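# Seat the white test cartridge in the analyser holder

## Task

Put the white test cartridge into the round holder on the analyser's top and push it down until it latches fully in place, leaving the analyser upright.

## Robot and tools

Robot: two arms, left_arm and right_arm, each ending in a parallel two-finger gripper. The fingers point along the gripper's own +z axis and spread apart along its y axis. The reported gripper point lies between the finger pads, roughly 1 cm short of the tips.

Scene frame: the origin sits at table-top height, halfway between the two arms' nominal bases. +z is up, +x reaches out over the table, and left_arm is on the +y side. Arm names do not match image left or right. Real bases sit slightly off nominal; a BASES line, if present, gives the calibrated spots. Printed positions and orientations can be wrong by a few centimetres, more at long reach.

The 14-number row (used by execute_actions and move): one flat list covering both arms, always all 14 values, each between -1 and 1. Order: dx, dy, dz, rx, ry, rz, opening for left_arm, then the same seven for right_arm. The six motion numbers are an offset, not a pose: they are measured from that arm's Hand target as it stood when the action or move began, expressed in that Hand target's own axes. Scale: 1.0 equals 0.6 m of travel or 180 degrees of turn; rx, ry, rz form a single rotation vector. Opening is absolute: +1 is fully open (0.094 m), -1 is shut. To keep an arm where its Hand target is, send six zeros plus the opening it should keep.

execute_actions(actions, cameras): actions holds at most one item. An empty list is a LOOK and returns every line plus pictures. An ACT item is {"rows": [...], "steps": n} with up to 15 rows and n up to 15 (default 15); each control step lasts 1/30 s, each row plays for one step, the final row repeats to fill the count, and every row counts from the same starting Hand target, not from the row before. An ACT needs at least 11 steps; its result is taken 11 steps before the end and those remaining steps run afterwards. A WAIT item is {"steps": n} with n up to 300, counted from the previous result. Pictures come only with a LOOK or when cameras names them. A refused call sends nothing.

move(target, speed, blend, blocking, cameras): drives each gripper in a straight line to the pose given by a row, or through a list of up to 15 rows. All rows in a list are offsets from the same starting Hand targets. speed is in m/s, 0.002 to 0.5 (default 0.25), with turning capped at twice that value in rad/s; one number or one per target. blend, in metres, rounds corners between listed targets (0 means stop at each). Paths take at least 0.5 s and are cut off at 10 s. The move neither avoids obstacles nor the other arm. Grippers trail the path and can overshoot in speed, especially with an arm nearly straight. Routing near an arm's own base can flip its shoulder posture, so go around. New openings in later targets are applied only after both arms come to rest there. blocking=false returns about 0.5 s in. Its result adds a move: line: done, off_target, moving, held or fault, plus limits (paced means the pose was clipped; held means a check withheld steps). done means within 10 mm and 2 degrees at rest, not that nothing was touched. Faster moves and targets set farther past a contact push harder.

wait(seconds 0 to 10, cameras): lets time pass without new commands; ends early if a running move ends. stop(cameras): brakes a running move; needs some stopping distance; the fingers continue. zoom_image(camera, region): enlarges part of the latest image from cam_head_left, cam_head_right, cam_left_wrist or cam_right_wrist (all 672x504); region is [x0, y0, x1, y1] in pixels from the top-left, at most 504 by 504. finished_scene(scene): ends the current scene, given its number, irreversibly; the goal must then hold without the robot.

Result lines: end_effector_position (m) and end_effector_quat_wxyz in the scene frame; Hand target, the pose the next offsets count from; Joint positions (rad, last entry the gripper opening in m); Joint velocities, omitted or shown as within noise when idle; Joint torques (N m, including the arm's own weight, with per-unit offset and noise; entries 1 to 3 wrap at ±28); grip_measured, on the opening scale. The simulation keeps running between calls.

Control notes: each step the commanded pose is clipped to within 100 mm and 20 degrees of the actual gripper; if a gripper rests short, send the remaining gap as an offset. Friction and weight can leave a centimetre or more of error with no contact. To stop pressing on something, command the target back behind the gripper.

Gripping: grip_measured reads up to 1.6 mm wide when empty and up to about 3 mm (0.064) under the part's width when squeezing hard. Full force is reached about 0.05 below the first-contact reading (0.11 for small or round items). Release by commanding well above grip_measured. Occasional tugs on held parts or pushes on loose ones may occur.

Avoid: dropping or releasing moving parts, anything leaving the table, knocking the analyser over, fast impacts, very hard presses, and contact between the two arms, which can end the attempt. Motors heat when loaded, stretched or pushing; MOTOR HOT appears at 75 °C, at 90 °C the arm folds and idles, at 100 °C it goes limp. Joint ranges (rad): waist -2.618 to 3.054, shoulder 0 to 3.142, elbow 0 to 3.142 (straight at 2.901), wrist pitch and yaw ±1.571, wrist roll ±2.094.

Each tool is called after ">>>" in YAML: its name, and indented under it one key for each argument.

## Session

>>> execute_actions:
  actions: []
  cameras: ["all"]

Scene clock: 0.00 s of 4720.00 s.
left_arm: end_effector_position=(+0.0590, +0.0952, +0.2688) grip_measured=+1.000 end_effector_quat_wxyz=(+0.045, +0.620, +0.706, -0.339) | right_arm: end_effector_position=(+0.3747, -0.2957, +0.1024) grip_measured=+1.000 end_effector_quat_wxyz=(+0.492, +0.449, +0.746, -0.006)
Joint positions: left_arm=[-0.834 1.118 1.24 -1.516 0.679 0.577 0.094] | right_arm=[0.558 1.598 0.669 0.011 0.863 1.313 0.094]
Joint velocities: within noise
Joint torques (N m): no reading
Motor temperatures (°C): left_arm=[25 26 22 23 24 25 21] | right_arm=[24 27 25 26 25 20 22]
Heat: left arm: 26 °C; right arm: 27 °C.
Hand target: left_arm +0.0578, +0.0933, +0.2744; +0.053, +0.622, +0.700, -0.347 | right_arm +0.3773, -0.2966, +0.1106; +0.501, +0.452, +0.738, -0.004

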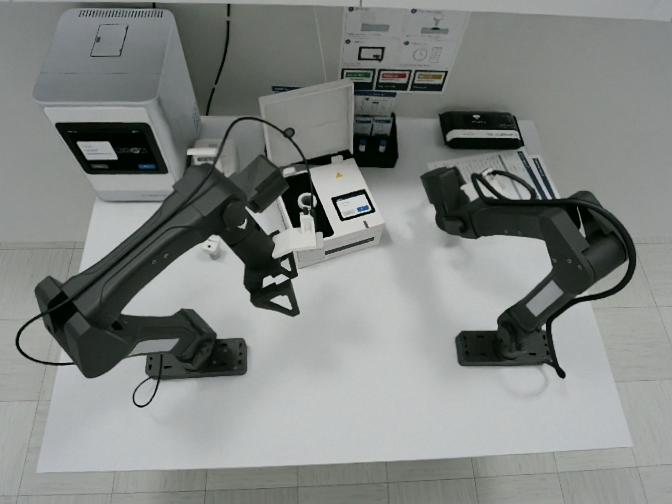

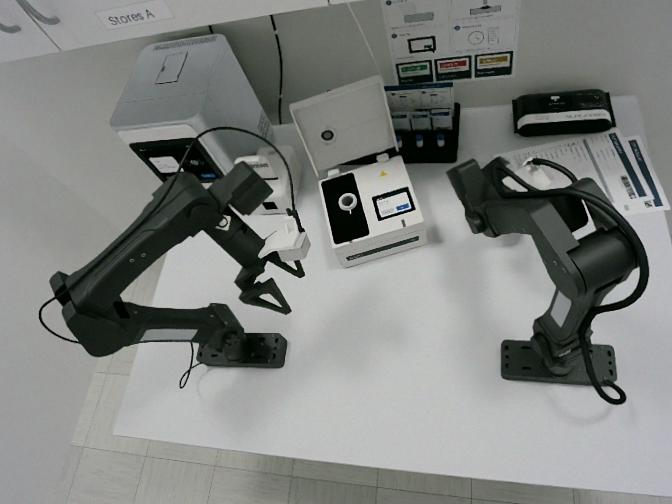

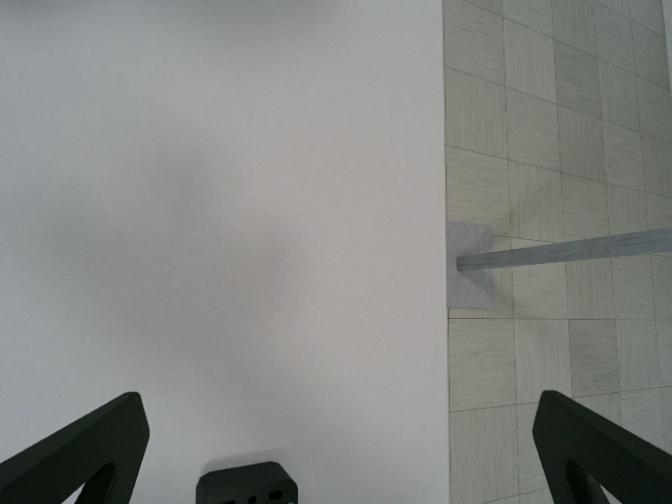

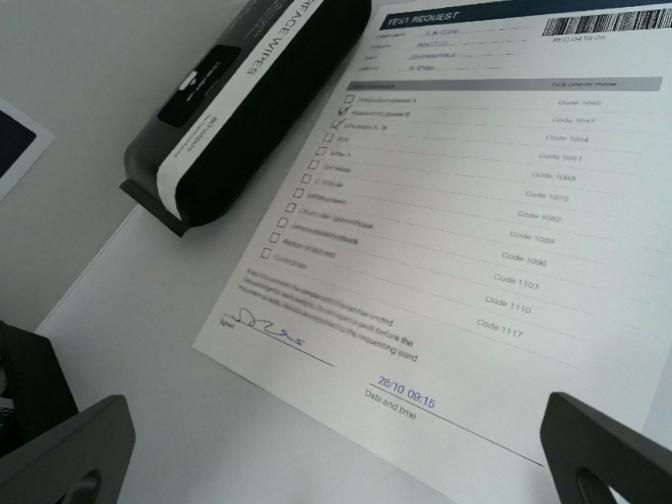

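>>> zoom_image:
  camera: "cam_head_left"
  region: [180, 130, 400, 280]

>>> zoom_image:
  camera: "cam_head_right"
  region: [180, 70, 460, 280]

Scaled by 2.291.

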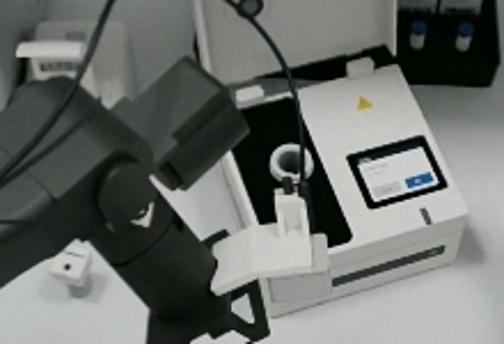

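Scaled by 1.800.

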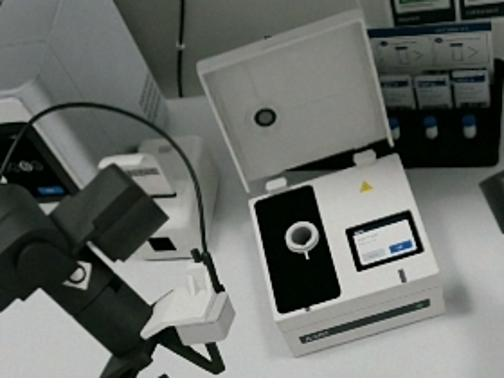

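>>> move:
  target: [0.2942,0.3747,-0.2196,-0.2878,-0.0135,-0.3617,1,0,0,0,0,0,0,1]
  speed: 0.25
  cameras: ["all"]

Scene clock: 13.63 s of 4720.00 s.
left_arm: end_effector_position=(+0.2691, +0.3074, +0.1943) grip_measured=+1.000 end_effector_quat_wxyz=(+0.131, +0.081, +0.988, -0.012) | right_arm: end_effector_position=(+0.3747, -0.2957, +0.1024) grip_measured=+1.000 end_effector_quat_wxyz=(+0.492, +0.449, +0.746, -0.006)
Joint positions: left_arm=[0.041 1.265 1.162 -1.212 0.063 0.227 0.094] | right_arm=[0.558 1.598 0.669 0.011 0.863 1.313 0.094]
Joint torques (N m): left_arm=[0.58 -2.96 4.77 0.82 -0.02 -0.11] | right_arm=[0.03 -7.62 5.27 0.93 0.52 -0.06]
Hand target: left_arm +0.2702, +0.3098, +0.1900; +0.130, +0.073, +0.989, -0.010 | right_arm +0.3773, -0.2966, +0.1106; +0.501, +0.452, +0.738, -0.004
Off the commanded pose: left_arm 0.005 m, 1 deg | right_arm 0.009 m, 1 deg.
Kept back: nothing.
move: done

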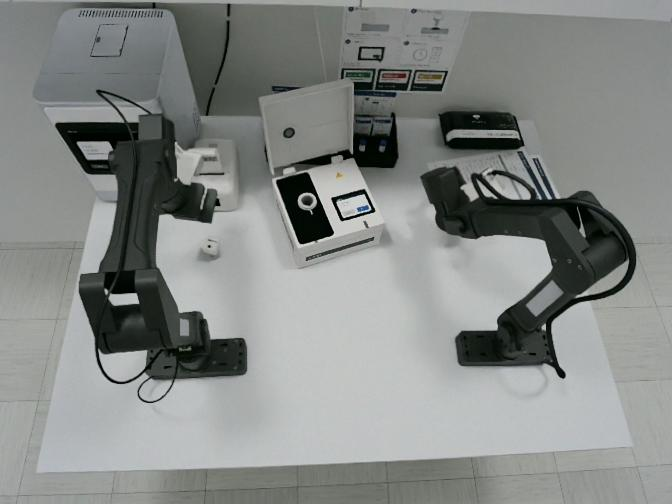

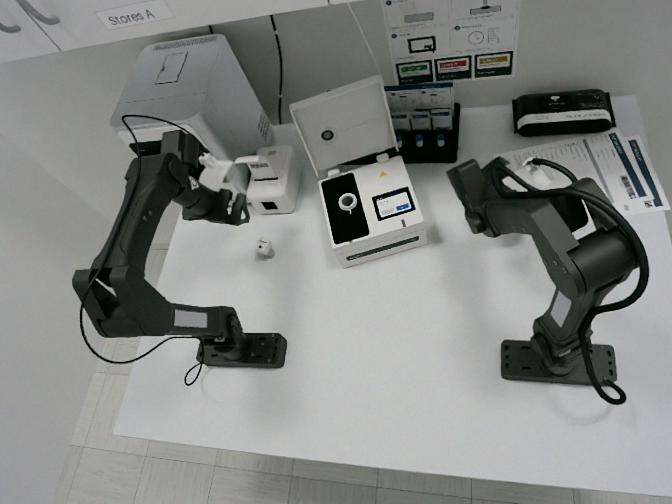

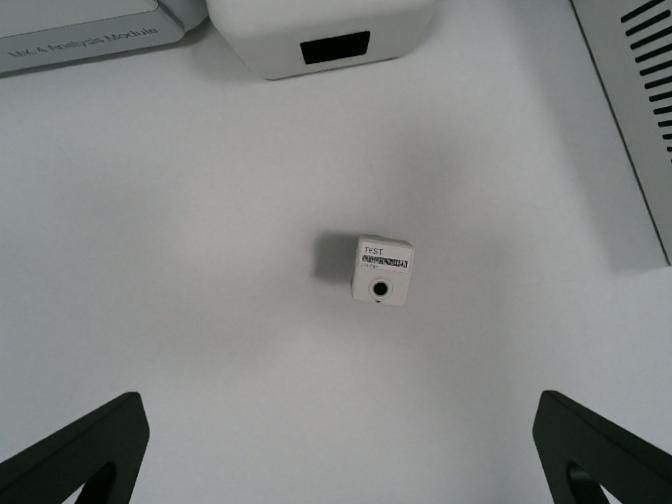

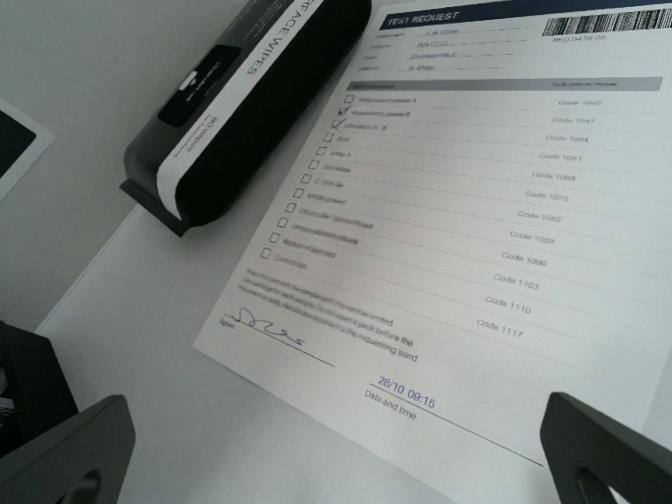

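>>> execute_actions:
  actions: []
  cameras: ["all"]

Scene clock: 17.70 s of 4720.00 s.
left_arm: end_effector_position=(+0.2695, +0.3077, +0.1944) grip_measured=+1.000 end_effector_quat_wxyz=(+0.132, +0.080, +0.988, -0.011) | right_arm: end_effector_position=(+0.3747, -0.2957, +0.1024) grip_measured=+1.000 end_effector_quat_wxyz=(+0.492, +0.449, +0.746, -0.006)
Joint positions: left_arm=[0.041 1.265 1.162 -1.21 0.062 0.225 0.094] | right_arm=[0.558 1.598 0.669 0.011 0.863 1.313 0.094]
Joint velocities: within noise
Joint torques (N m): left_arm=[0.58 -2.96 4.77 0.81 -0.01 -0.12] | right_arm=[-0.01 -7.62 5.29 0.93 0.53 -0.05]
Motor temperatures (°C): left_arm=[25 26 23 23 24 25 21] | right_arm=[24 29 26 27 25 20 22]
Heat: left arm: 26 °C; right arm: 29 °C.
Hand target: left_arm +0.2702, +0.3098, +0.1900; +0.130, +0.073, +0.989, -0.010 | right_arm +0.3773, -0.2966, +0.1106; +0.501, +0.452, +0.738, -0.004
Off the commanded pose: left_arm 0.005 m, 1 deg | right_arm 0.009 m, 1 deg.
Steps of this call (1-122: nothing new was sent). Readings (end_effector_position of left_arm | right_arm):
1: (+0.2691, +0.3075, +0.1943) | (+0.3747, -0.2957, +0.1024)
2: (+0.2692, +0.3075, +0.1943) | (+0.3747, -0.2957, +0.1024)
4: (+0.2692, +0.3076, +0.1943) | (+0.3747, -0.2957, +0.1024)
8: (+0.2693, +0.3077, +0.1943) | (+0.3747, -0.2957, +0.1024)
122: the state above

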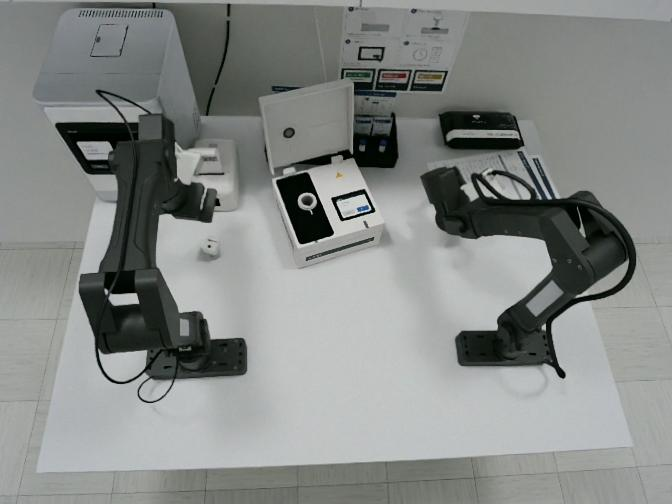

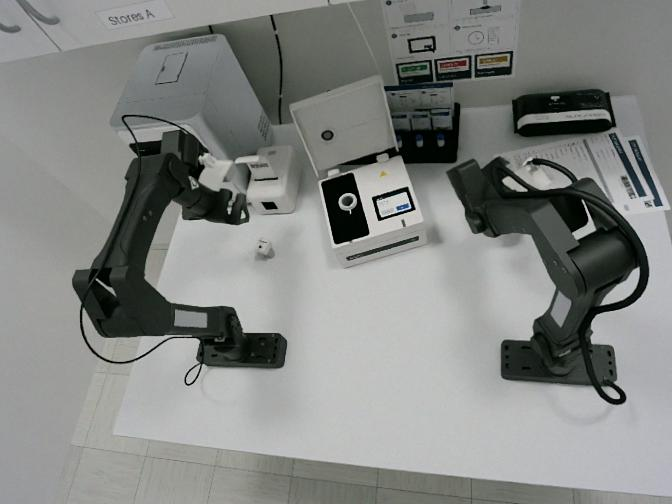

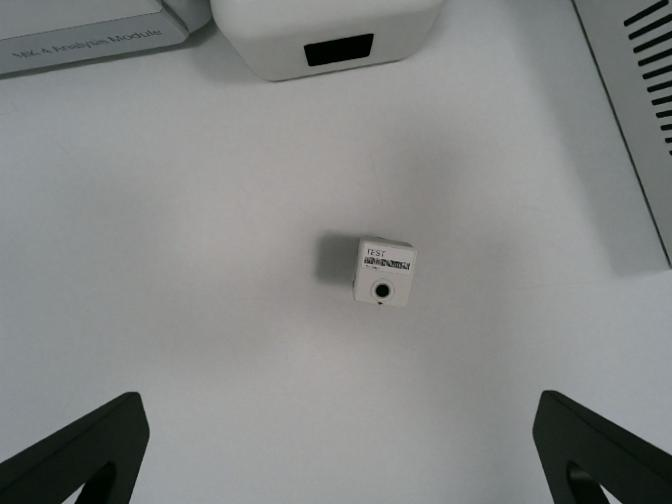

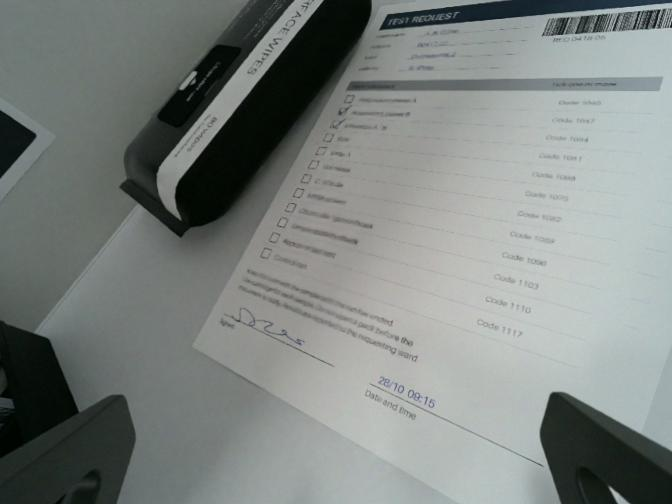

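>>> zoom_image:
  camera: "cam_left_wrist"
  region: [300, 200, 468, 326]

>>> zoom_image:
  camera: "cam_head_left"
  region: [180, 150, 400, 315]

>>> zoom_image:
  camera: "cam_head_right"
  region: [230, 150, 450, 315]

Scaled by 3.000.

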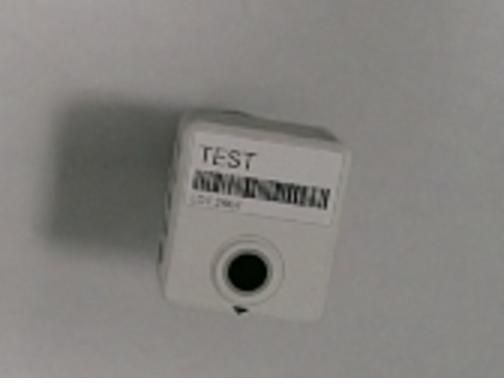

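Scaled by 2.291.

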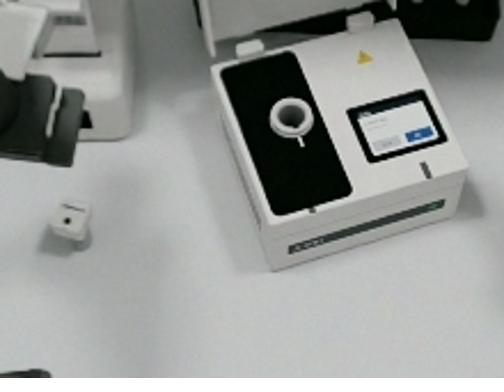

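Scaled by 2.291.

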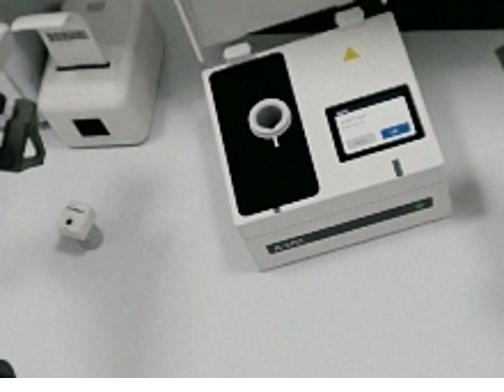

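>>> move:
  target: [-0.132, -0.3393, 0.0529, -0.0209, 0.0814, -0.157, 1, 0, 0, 0, 0, 0, 0, 1]
  speed: 0.25

Scene clock: 34.23 s of 4720.00 s.
left_arm: end_effector_position=(+0.3196, +0.0986, +0.1759) grip_measured=+1.000 end_effector_quat_wxyz=(-0.003, -0.168, +0.986, +0.003) | right_arm: end_effector_position=(+0.3747, -0.2957, +0.1024) grip_measured=+1.000 end_effector_quat_wxyz=(+0.492, +0.449, +0.746, -0.006)
Joint positions: left_arm=[-0.619 1.943 1.824 -1.46 -0.001 -0.925 0.094] | right_arm=[0.558 1.598 0.669 0.011 0.863 1.313 0.094]
Joint torques (N m): left_arm=[0.16 -8.17 8.32 0.13 -0.01 -0.11] | right_arm=[0.02 -7.62 5.29 0.93 0.52 -0.05]
Hand target: left_arm +0.3240, +0.0960, +0.1801; +0.000, -0.173, +0.985, +0.000 | right_arm +0.3773, -0.2966, +0.1106; +0.501, +0.452, +0.738, -0.004
Off the commanded pose: left_arm 0.007 m, 1 deg | right_arm 0.009 m, 1 deg.
Kept back: nothing.
move: done

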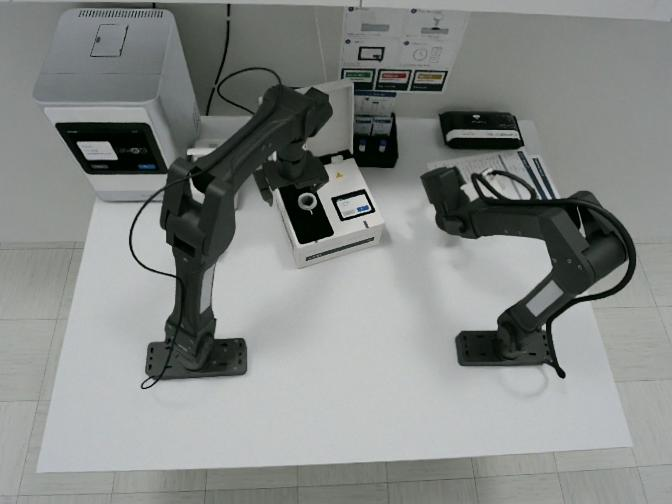

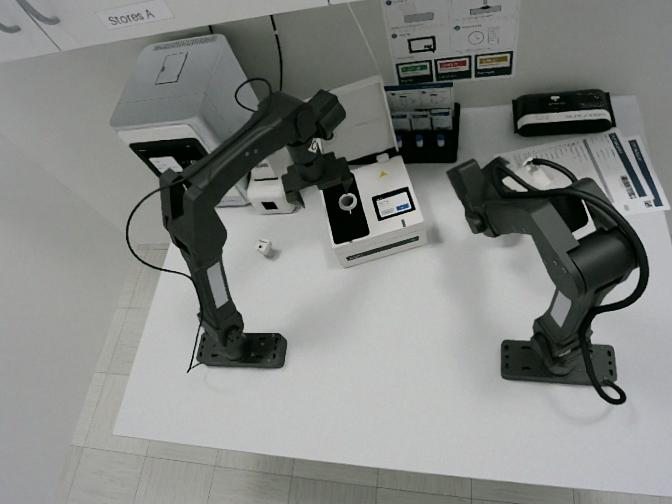

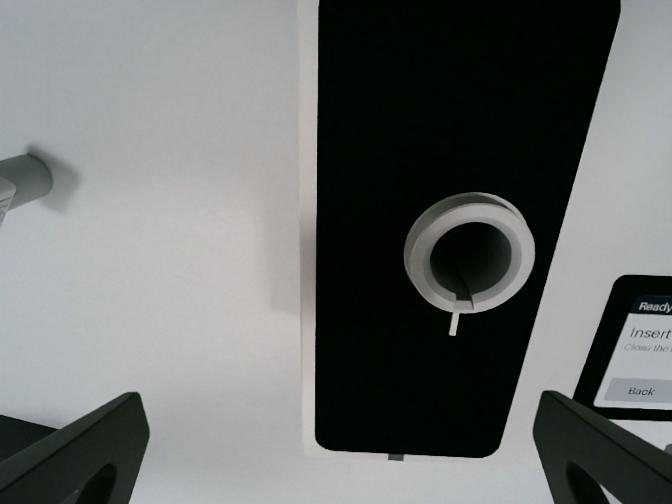

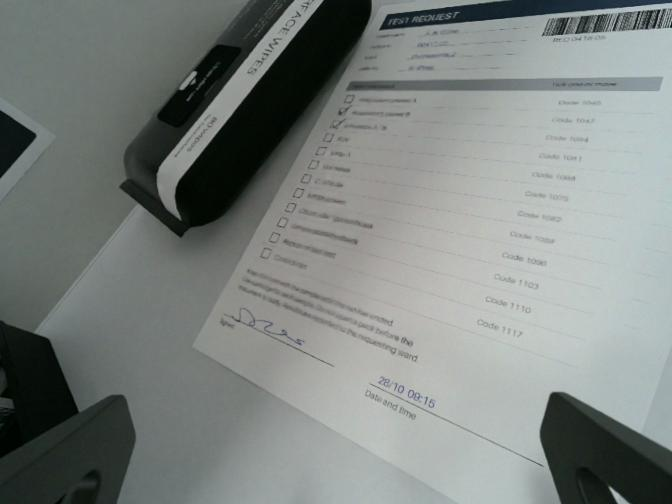

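>>> zoom_image:
  camera: "cam_left_wrist"
  region: [372, 168, 572, 358]

>>> zoom_image:
  camera: "cam_left_wrist"
  region: [280, 0, 672, 504]

Scaled by 2.520.

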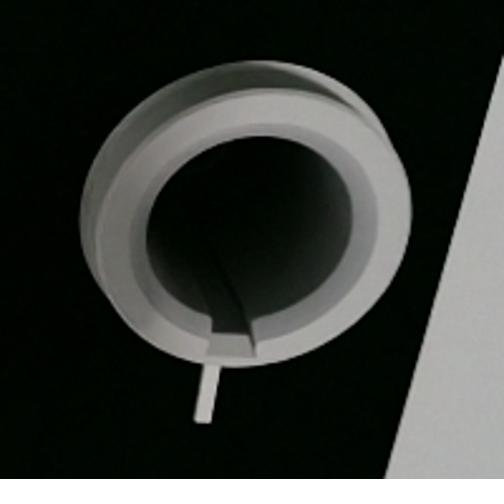

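Scaled by 1.000.

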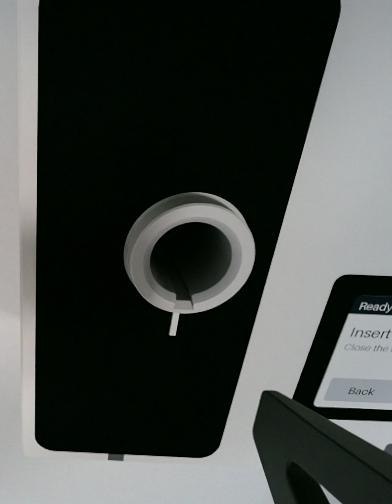

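>>> zoom_image:
  camera: "cam_head_left"
  region: [220, 120, 400, 270]

>>> zoom_image:
  camera: "cam_head_right"
  region: [260, 120, 440, 270]

Scaled by 2.800.

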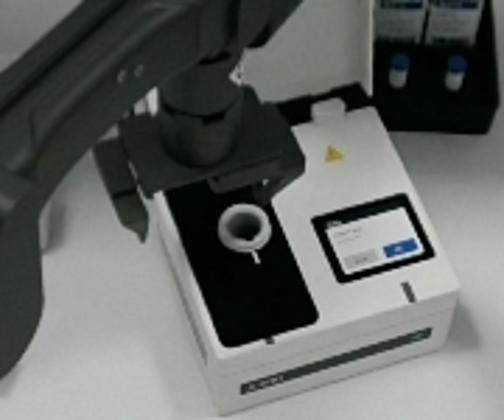

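Scaled by 2.800.

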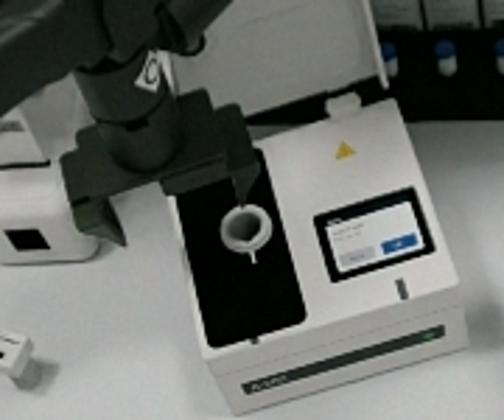

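>>> move:
  target: [-0.017, 0.3219, 0.0835, 0.0922, -0.046, 0.7008, 1, 0.1473, 0.1255, -0.3395, -0.274, 0.3523, 0.0873, -0.8]
  speed: 0.32

Scene clock: 66.70 s of 4720.00 s.
left_arm: end_effector_position=(+0.2757, +0.2835, +0.1338) grip_measured=+1.000 end_effector_quat_wxyz=(+0.080, +0.799, +0.591, -0.083) | right_arm: end_effector_position=(+0.2730, -0.1020, +0.1813) grip_measured=-0.797 end_effector_quat_wxyz=(+0.187, +0.244, +0.758, +0.576)
Joint positions: left_arm=[0.055 1.58 1.202 -1.254 0.223 1.961 0.094] | right_arm=[0.636 1.147 0.327 0.534 -0.317 1.477 0.01]
Joint torques (N m): left_arm=[0.55 -5.08 4.41 -0.06 0.32 0.08] | right_arm=[0.49 -2.51 4.27 1.83 -0.14 -0.01]
Hand target: left_arm +0.2678, +0.2809, +0.1299; +0.078, +0.797, +0.589, -0.104 | right_arm +0.2699, -0.0999, +0.1798; +0.183, +0.238, +0.757, +0.580
Off the commanded pose: left_arm 0.009 m, 2 deg | right_arm 0.004 m, 1 deg.
Kept back: nothing.
move: done

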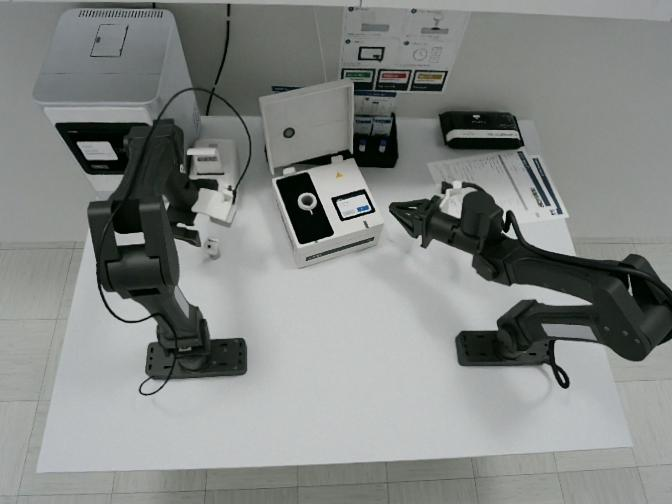

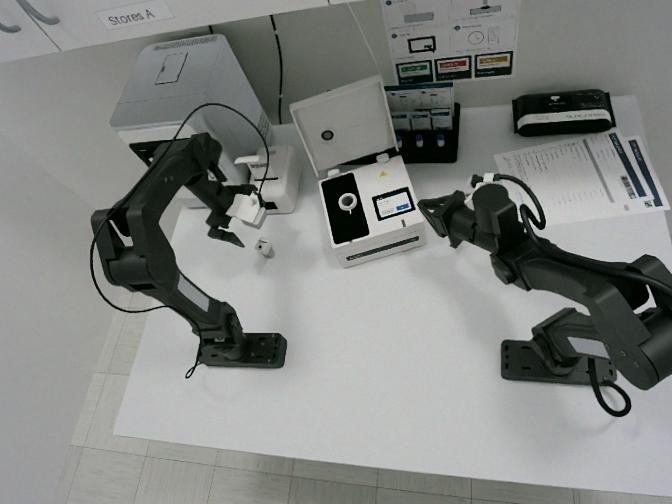

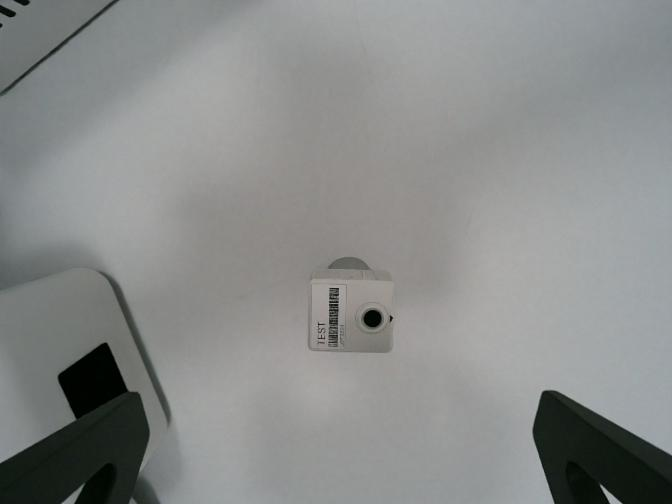

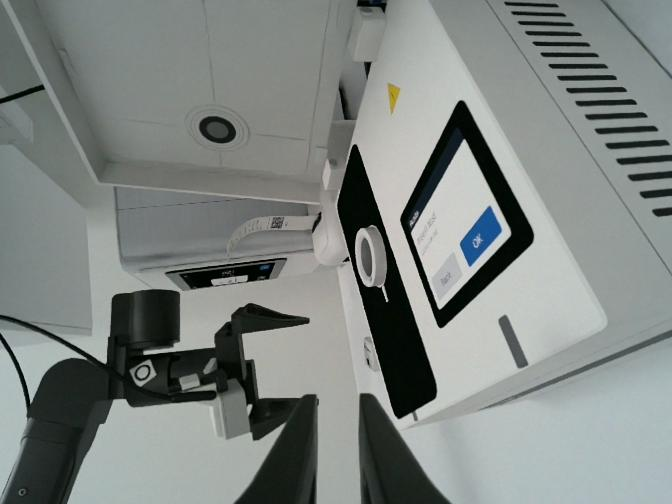

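>>> zoom_image:
  camera: "cam_left_wrist"
  region: [281, 235, 421, 375]

>>> zoom_image:
  camera: "cam_right_wrist"
  region: [300, 180, 460, 340]

Scaled by 3.600.

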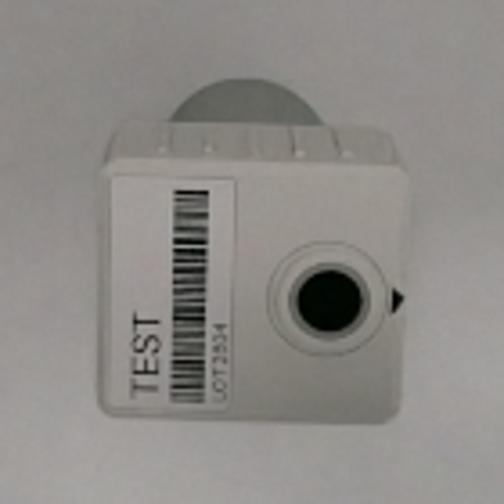

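Scaled by 3.150.

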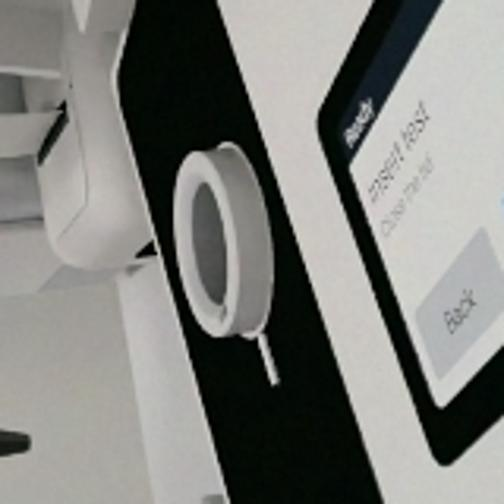

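>>> move:
  target: [0.0224, -0.0065, 0.0611, 0.0094, 0, 0.0056, 1, 0, 0, 0, 0, 0, 0, -0.8]
  speed: 0.12
  cameras: ["cam_left_wrist", "cam_right_wrist"]

Scene clock: 73.07 s of 4720.00 s.
left_arm: end_effector_position=(+0.2685, +0.2851, +0.0956) grip_measured=+1.000 end_effector_quat_wxyz=(+0.068, +0.804, +0.581, -0.104) | right_arm: end_effector_position=(+0.2730, -0.1017, +0.1819) grip_measured=-0.797 end_effector_quat_wxyz=(+0.187, +0.243, +0.757, +0.577)
Joint positions: left_arm=[0.064 1.633 1.098 -1.149 0.222 1.998 0.094] | right_arm=[0.636 1.147 0.327 0.537 -0.318 1.477 0.01]
Joint torques (N m): left_arm=[0.7 -5.39 4.11 0.06 0.19 0.07] | right_arm=[0.5 -2.51 4.33 1.8 -0.14 -0.01]
Hand target: left_arm +0.2650, +0.2855, +0.0910; +0.067, +0.803, +0.581, -0.112 | right_arm +0.2699, -0.0999, +0.1797; +0.183, +0.238, +0.757, +0.580
Off the commanded pose: left_arm 0.006 m, 1 deg | right_arm 0.004 m, 1 deg.
Kept back: nothing.
move: done
Images, in order: cam_left_wrist, cam_right_wrist.

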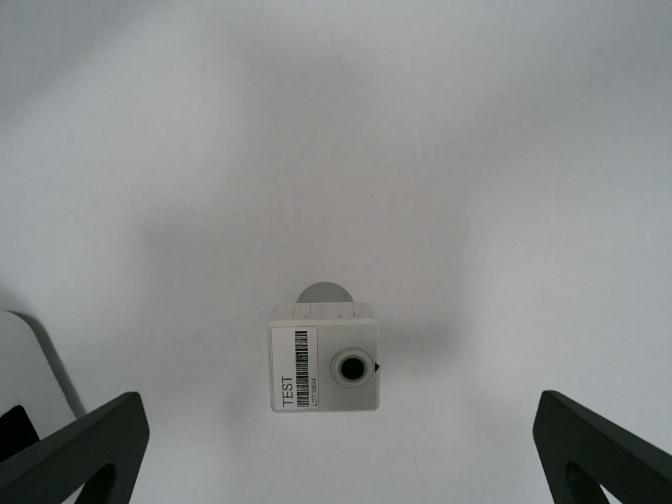

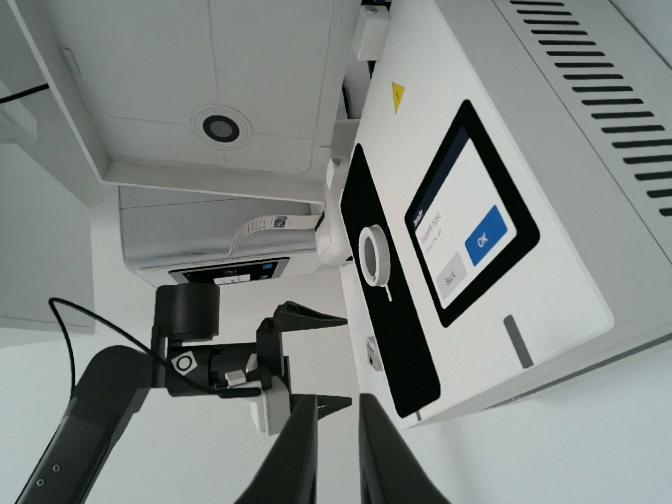

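>>> zoom_image:
  camera: "cam_left_wrist"
  region: [245, 270, 405, 430]

Scaled by 3.150.

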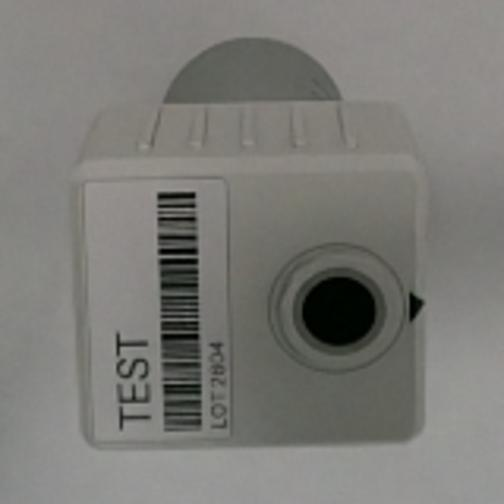

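>>> move:
  target: [0.0219, 0.0083, 0.0517, -0.0039, 0, -0.0044, 1, 0, 0, 0, 0, 0, 0, -0.8]
  speed: 0.08
  cameras: ["cam_left_wrist", "cam_right_wrist"]

Scene clock: 77.93 s of 4720.00 s.
left_arm: end_effector_position=(+0.2749, +0.2890, +0.0623) grip_measured=+1.000 end_effector_quat_wxyz=(+0.071, +0.801, +0.586, -0.099) | right_arm: end_effector_position=(+0.2730, -0.1017, +0.1819) grip_measured=-0.797 end_effector_quat_wxyz=(+0.187, +0.243, +0.757, +0.577)
Joint positions: left_arm=[0.077 1.693 1.024 -1.004 0.222 1.998 0.094] | right_arm=[0.636 1.147 0.327 0.537 -0.318 1.478 0.01]
Joint torques (N m): left_arm=[0.68 -5.61 3.88 0.08 0.23 0.03] | right_arm=[0.49 -2.45 4.25 1.82 -0.12 -0.01]
Hand target: left_arm +0.2705, +0.2886, +0.0576; +0.071, +0.799, +0.587, -0.109 | right_arm +0.2699, -0.0999, +0.1797; +0.183, +0.238, +0.757, +0.580
Off the commanded pose: left_arm 0.006 m, 1 deg | right_arm 0.004 m, 1 deg.
Kept back: nothing.
move: done
Images, in order: cam_left_wrist, cam_right_wrist.

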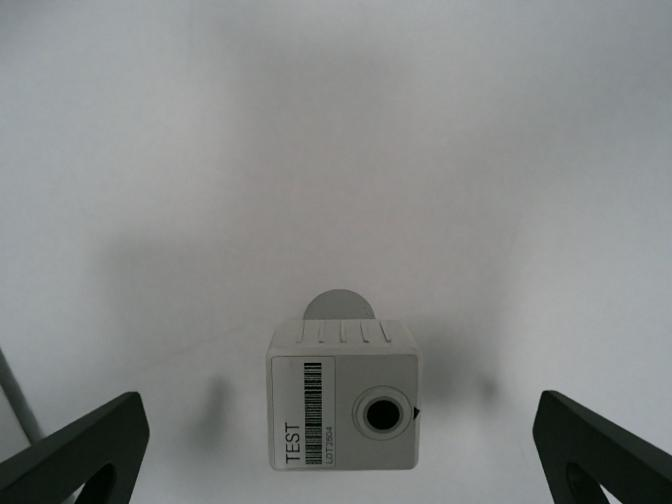

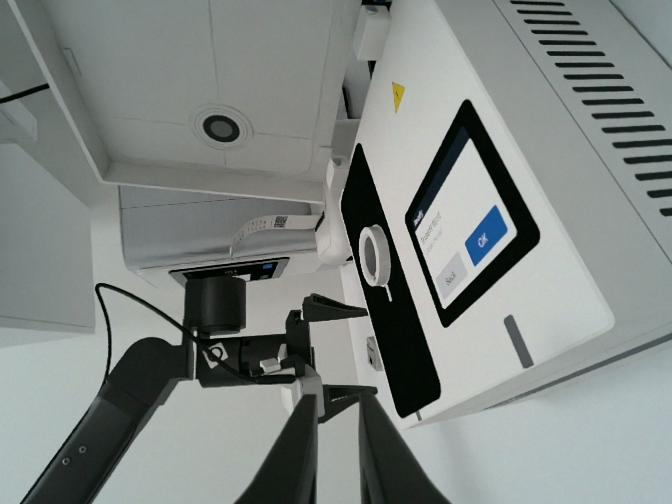

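>>> execute_actions:
  actions:
    - {"rows": [[0,0,0,0,0,0,0.92,0,0,0,0,0,0,-0.8],[0,0,0,0,0,0,0.84,0,0,0,0,0,0,-0.8],[0,0,0,0,0,0,0.76,0,0,0,0,0,0,-0.8],[0,0,0,0,0,0,0.68,0,0,0,0,0,0,-0.8],[0,0,0,0,0,0,0.6,0,0,0,0,0,0,-0.8],[0,0,0,0,0,0,0.52,0,0,0,0,0,0,-0.8],[0,0,0,0,0,0,0.44,0,0,0,0,0,0,-0.8],[0,0,0,0,0,0,0.36,0,0,0,0,0,0,-0.8],[0,0,0,0,0,0,0.28,0,0,0,0,0,0,-0.8],[0,0,0,0,0,0,0.2,0,0,0,0,0,0,-0.8],[0,0,0,0,0,0,0.12,0,0,0,0,0,0,-0.8],[0,0,0,0,0,0,0.04,0,0,0,0,0,0,-0.8],[0,0,0,0,0,0,-0.04,0,0,0,0,0,0,-0.8],[0,0,0,0,0,0,-0.1,0,0,0,0,0,0,-0.8],[0,0,0,0,0,0,-0.14,0,0,0,0,0,0,-0.8]], "steps": 15}

>>> execute_actions:
  actions:
    - {"rows": [[0,0,0,0,0,0,-0.16,0,0,0,0,0,0,-0.8],[0,0,0,0,0,0,-0.18,0,0,0,0,0,0,-0.8],[0,0,0,0,0,0,-0.2,0,0,0,0,0,0,-0.8],[0,0,0,0,0,0,-0.22,0,0,0,0,0,0,-0.8],[0,0,0,0,0,0,-0.24,0,0,0,0,0,0,-0.8],[0,0,0,0,0,0,-0.26,0,0,0,0,0,0,-0.8],[0,0,0,0,0,0,-0.27,0,0,0,0,0,0,-0.8],[0,0,0,0,0,0,-0.28,0,0,0,0,0,0,-0.8],[0,0,0,0,0,0,-0.29,0,0,0,0,0,0,-0.8],[0,0,0,0,0,0,-0.3,0,0,0,0,0,0,-0.8],[0,0,0,0,0,0,-0.31,0,0,0,0,0,0,-0.8],[0,0,0,0,0,0,-0.32,0,0,0,0,0,0,-0.8],[0,0,0,0,0,0,-0.34,0,0,0,0,0,0,-0.8],[0,0,0,0,0,0,-0.37,0,0,0,0,0,0,-0.8],[0,0,0,0,0,0,-0.4,0,0,0,0,0,0,-0.8]], "steps": 15}
  cameras: ["cam_left_wrist"]

Scene clock: 80.97 s of 4720.00 s.
left_arm: end_effector_position=(+0.2754, +0.2891, +0.0622) grip_measured=+0.717 end_effector_quat_wxyz=(+0.072, +0.801, +0.586, -0.098) | right_arm: end_effector_position=(+0.2730, -0.1017, +0.1819) grip_measured=-0.797 end_effector_quat_wxyz=(+0.187, +0.243, +0.757, +0.577)
Joint positions: left_arm=[0.077 1.693 1.024 -1.003 0.222 1.998 0.081] | right_arm=[0.636 1.147 0.327 0.537 -0.318 1.478 0.01]
Joint velocities: left_arm=[0.012 0.022 -0.002 -0.037 -0.037 0.051 -0.076] | right_arm=[within noise]
Joint torques (N m): left_arm=[0.69 -5.61 3.89 0.08 0.23 0.03] | right_arm=[0.49 -2.5 4.36 1.81 -0.13 -0.01]
Hand target: left_arm +0.2706, +0.2886, +0.0576; +0.071, +0.799, +0.587, -0.109 | right_arm +0.2700, -0.0999, +0.1797; +0.183, +0.238, +0.757, +0.580
Steps of this call (1-87: nothing new was sent; 88-91: this action's first 4). Readings (end_effector_position of left_arm | right_arm):
88: (+0.2754, +0.2891, +0.0622) | (+0.2730, -0.1017, +0.1819)
89: (+0.2754, +0.2891, +0.0622) | (+0.2730, -0.1017, +0.1819)
91: the state above

Scene clock: 81.47 s of 4720.00 s.
left_arm: end_effector_position=(+0.2754, +0.2891, +0.0622) grip_measured=-0.209 end_effector_quat_wxyz=(+0.072, +0.801, +0.586, -0.098) | right_arm: end_effector_position=(+0.2730, -0.1017, +0.1819) grip_measured=-0.797 end_effector_quat_wxyz=(+0.187, +0.243, +0.757, +0.577)
Joint positions: left_arm=[0.077 1.693 1.024 -1.003 0.222 1.998 0.037] | right_arm=[0.636 1.147 0.327 0.537 -0.318 1.478 0.01]
Joint velocities: left_arm=[-0.007 -0.017 -0.022 -0.037 0.007 -0.051 -0.018] | right_arm=[within noise]
Joint torques (N m): left_arm=[0.68 -5.61 3.88 0.08 0.23 0.03] | right_arm=[0.47 -2.48 4.34 1.81 -0.14 0]
Hand target: left_arm +0.2706, +0.2886, +0.0576; +0.071, +0.799, +0.587, -0.109 | right_arm +0.2700, -0.0999, +0.1797; +0.183, +0.238, +0.757, +0.580
Off your previous action's commanded pose at its last step (step 11 of this call): left_arm 0.007 m, 1 deg | right_arm 0.004 m, 1 deg.
Steps of this call (1-11: your previous action's last 11; 12-15: this action's first 4). Readings (end_effector_position of left_arm | right_arm):
12: (+0.2754, +0.2891, +0.0622) | (+0.2730, -0.1017, +0.1819)
13: (+0.2754, +0.2891, +0.0622) | (+0.2730, -0.1017, +0.1819)
15: the state above
Images, in order: cam_left_wrist.

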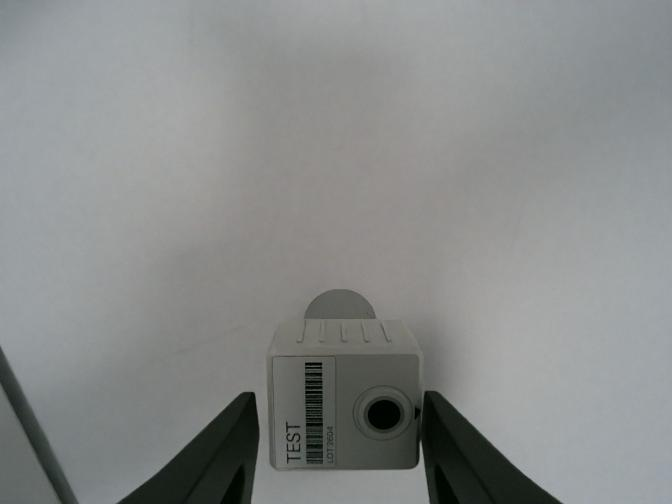

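>>> execute_actions:
  actions:
    - {"rows": [[0,0,0,0,0,0,-0.42,0,0,0,0,0,0,-0.8],[0,0,0,0,0,0,-0.44,0,0,0,0,0,0,-0.8],[0,0,0,0,0,0,-0.46,0,0,0,0,0,0,-0.8],[0,0,0,0,0,0,-0.48,0,0,0,0,0,0,-0.8],[0,0,0,0,0,0,-0.5,0,0,0,0,0,0,-0.8]], "steps": 15}

>>> execute_actions:
  actions:
    - {"steps": 15}
  cameras: ["cam_left_wrist"]

Scene clock: 82.40 s of 4720.00 s.
left_arm: end_effector_position=(+0.2754, +0.2891, +0.0622) grip_measured=-0.286 end_effector_quat_wxyz=(+0.072, +0.801, +0.586, -0.098) | right_arm: end_effector_position=(+0.2730, -0.1017, +0.1819) grip_measured=-0.797 end_effector_quat_wxyz=(+0.187, +0.243, +0.757, +0.577)
Joint positions: left_arm=[0.077 1.693 1.024 -1.003 0.222 1.998 0.034] | right_arm=[0.636 1.147 0.327 0.537 -0.318 1.478 0.01]
Joint torques (N m): left_arm=[0.68 -5.61 3.88 0.08 0.23 0.03] | right_arm=[0.47 -2.47 4.31 1.82 -0.14 0]
Hand target: left_arm +0.2706, +0.2886, +0.0576; +0.071, +0.799, +0.587, -0.109 | right_arm +0.2700, -0.0999, +0.1797; +0.183, +0.238, +0.757, +0.580
Off your previous action's commanded pose at its last step (step 11 of this call): left_arm 0.007 m, 1 deg | right_arm 0.004 m, 1 deg.
Steps of this call (1-11: your previous action's last 11; 12-24: nothing new was sent; 25-28: this action's first 4). Readings (end_effector_position of left_arm | right_arm):
25: (+0.2754, +0.2891, +0.0622) | (+0.2730, -0.1017, +0.1819)
26: (+0.2754, +0.2891, +0.0622) | (+0.2730, -0.1017, +0.1819)
28: the state above

Scene clock: 82.90 s of 4720.00 s.
left_arm: end_effector_position=(+0.2754, +0.2891, +0.0622) grip_measured=-0.286 end_effector_quat_wxyz=(+0.072, +0.801, +0.586, -0.098) | right_arm: end_effector_position=(+0.2730, -0.1017, +0.1819) grip_measured=-0.797 end_effector_quat_wxyz=(+0.187, +0.243, +0.757, +0.577)
Joint positions: left_arm=[0.077 1.693 1.024 -1.003 0.222 1.998 0.034] | right_arm=[0.636 1.147 0.327 0.537 -0.318 1.478 0.01]
Joint torques (N m): left_arm=[0.68 -5.61 3.86 0.08 0.23 0.03] | right_arm=[0.49 -2.48 4.27 1.81 -0.14 -0.01]
Hand target: left_arm +0.2706, +0.2886, +0.0576; +0.071, +0.799, +0.587, -0.109 | right_arm +0.2700, -0.0999, +0.1797; +0.183, +0.238, +0.757, +0.580
Off the commanded pose: left_arm 0.007 m, 1 deg | right_arm 0.004 m, 1 deg.
Steps of this call (1-11: your previous action's last 11; 12-15: nothing new was sent). Readings (end_effector_position of left_arm | right_arm):
1: (+0.2754, +0.2891, +0.0622) | (+0.2730, -0.1017, +0.1819)
2: (+0.2754, +0.2891, +0.0622) | (+0.2730, -0.1017, +0.1819)
4: (+0.2754, +0.2891, +0.0622) | (+0.2730, -0.1017, +0.1819)
8: (+0.2754, +0.2891, +0.0622) | (+0.2730, -0.1017, +0.1819)
15: the state above
Images, in order: cam_left_wrist.

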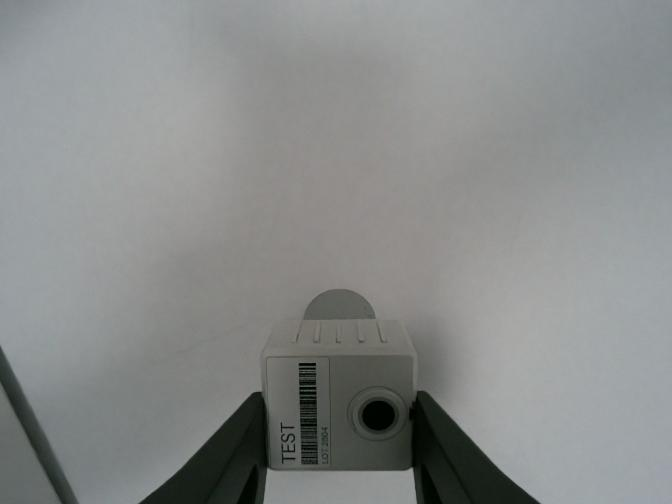

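>>> move:
  target:
    - [-0.0397, -0.0022, -0.1488, 0, 0, 0, -0.5, 0, 0, 0, 0, 0, 0, -0.8]
    - [-0.3785, 0.2319, -0.143, -0.0545, 0.0036, -0.1936, -0.5, 0, 0, 0, 0, 0, 0, -0.8]
  speed: [0.15, 0.2]
  blend: [0.03, 0]

Scene clock: 93.00 s of 4720.00 s.
left_arm: end_effector_position=(+0.3408, +0.0613, +0.1918) grip_measured=-0.287 end_effector_quat_wxyz=(+0.093, +0.583, +0.804, -0.071) | right_arm: end_effector_position=(+0.2730, -0.1017, +0.1819) grip_measured=-0.797 end_effector_quat_wxyz=(+0.187, +0.243, +0.757, +0.577)
Joint positions: left_arm=[-0.6 1.915 1.825 -1.302 0.152 0.672 0.034] | right_arm=[0.636 1.147 0.327 0.537 -0.318 1.478 0.01]
Joint torques (N m): left_arm=[0.08 -8.18 8.76 0.47 0.09 -0.12] | right_arm=[0.42 -2.5 4.34 1.81 -0.13 -0.01]
Motor temperatures (°C): left_arm=[25 28 24 23 24 25 22] | right_arm=[24 27 26 32 25 20 22]
Hand target: left_arm +0.3459, +0.0579, +0.1970; +0.099, +0.579, +0.806, -0.071 | right_arm +0.2700, -0.0999, +0.1797; +0.183, +0.238, +0.757, +0.580
Off the commanded pose: left_arm 0.008 m, 1 deg | right_arm 0.004 m, 1 deg.
Kept back: nothing.
move: done

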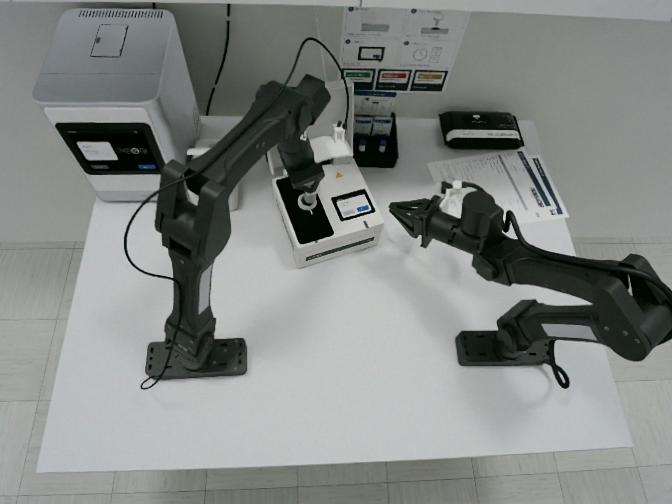

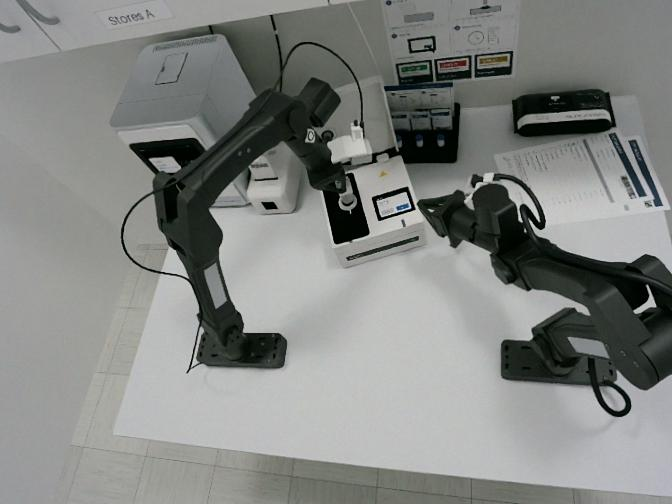

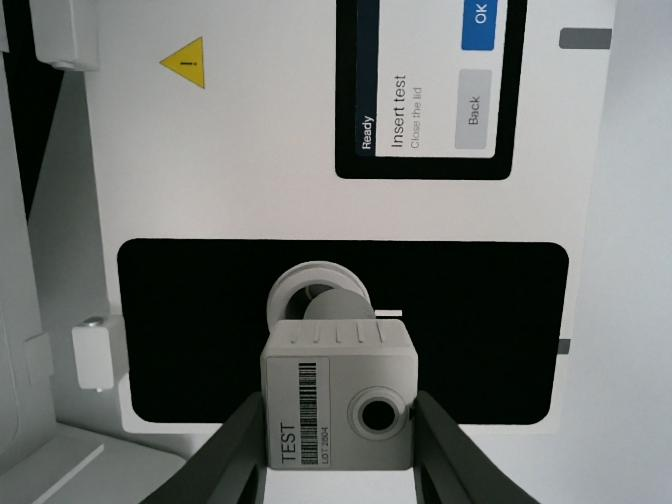

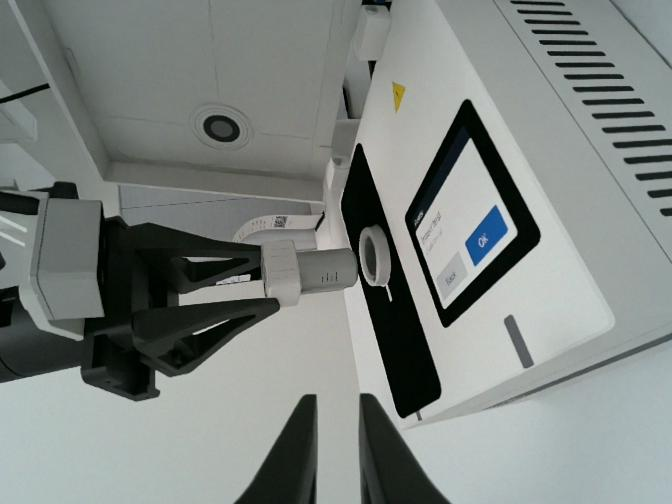

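>>> zoom_image:
  camera: "cam_right_wrist"
  region: [240, 200, 420, 330]

>>> zoom_image:
  camera: "cam_left_wrist"
  region: [240, 240, 430, 430]

Scaled by 2.800.

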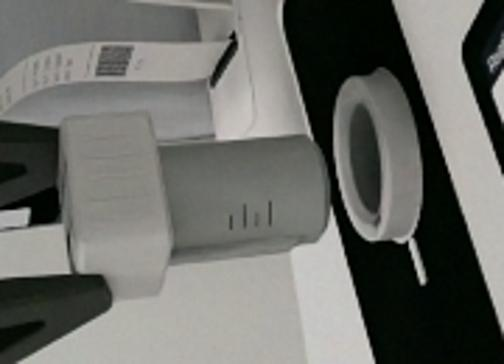

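Scaled by 2.653.

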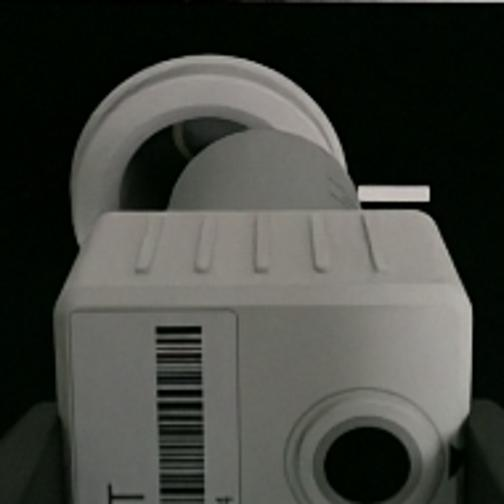

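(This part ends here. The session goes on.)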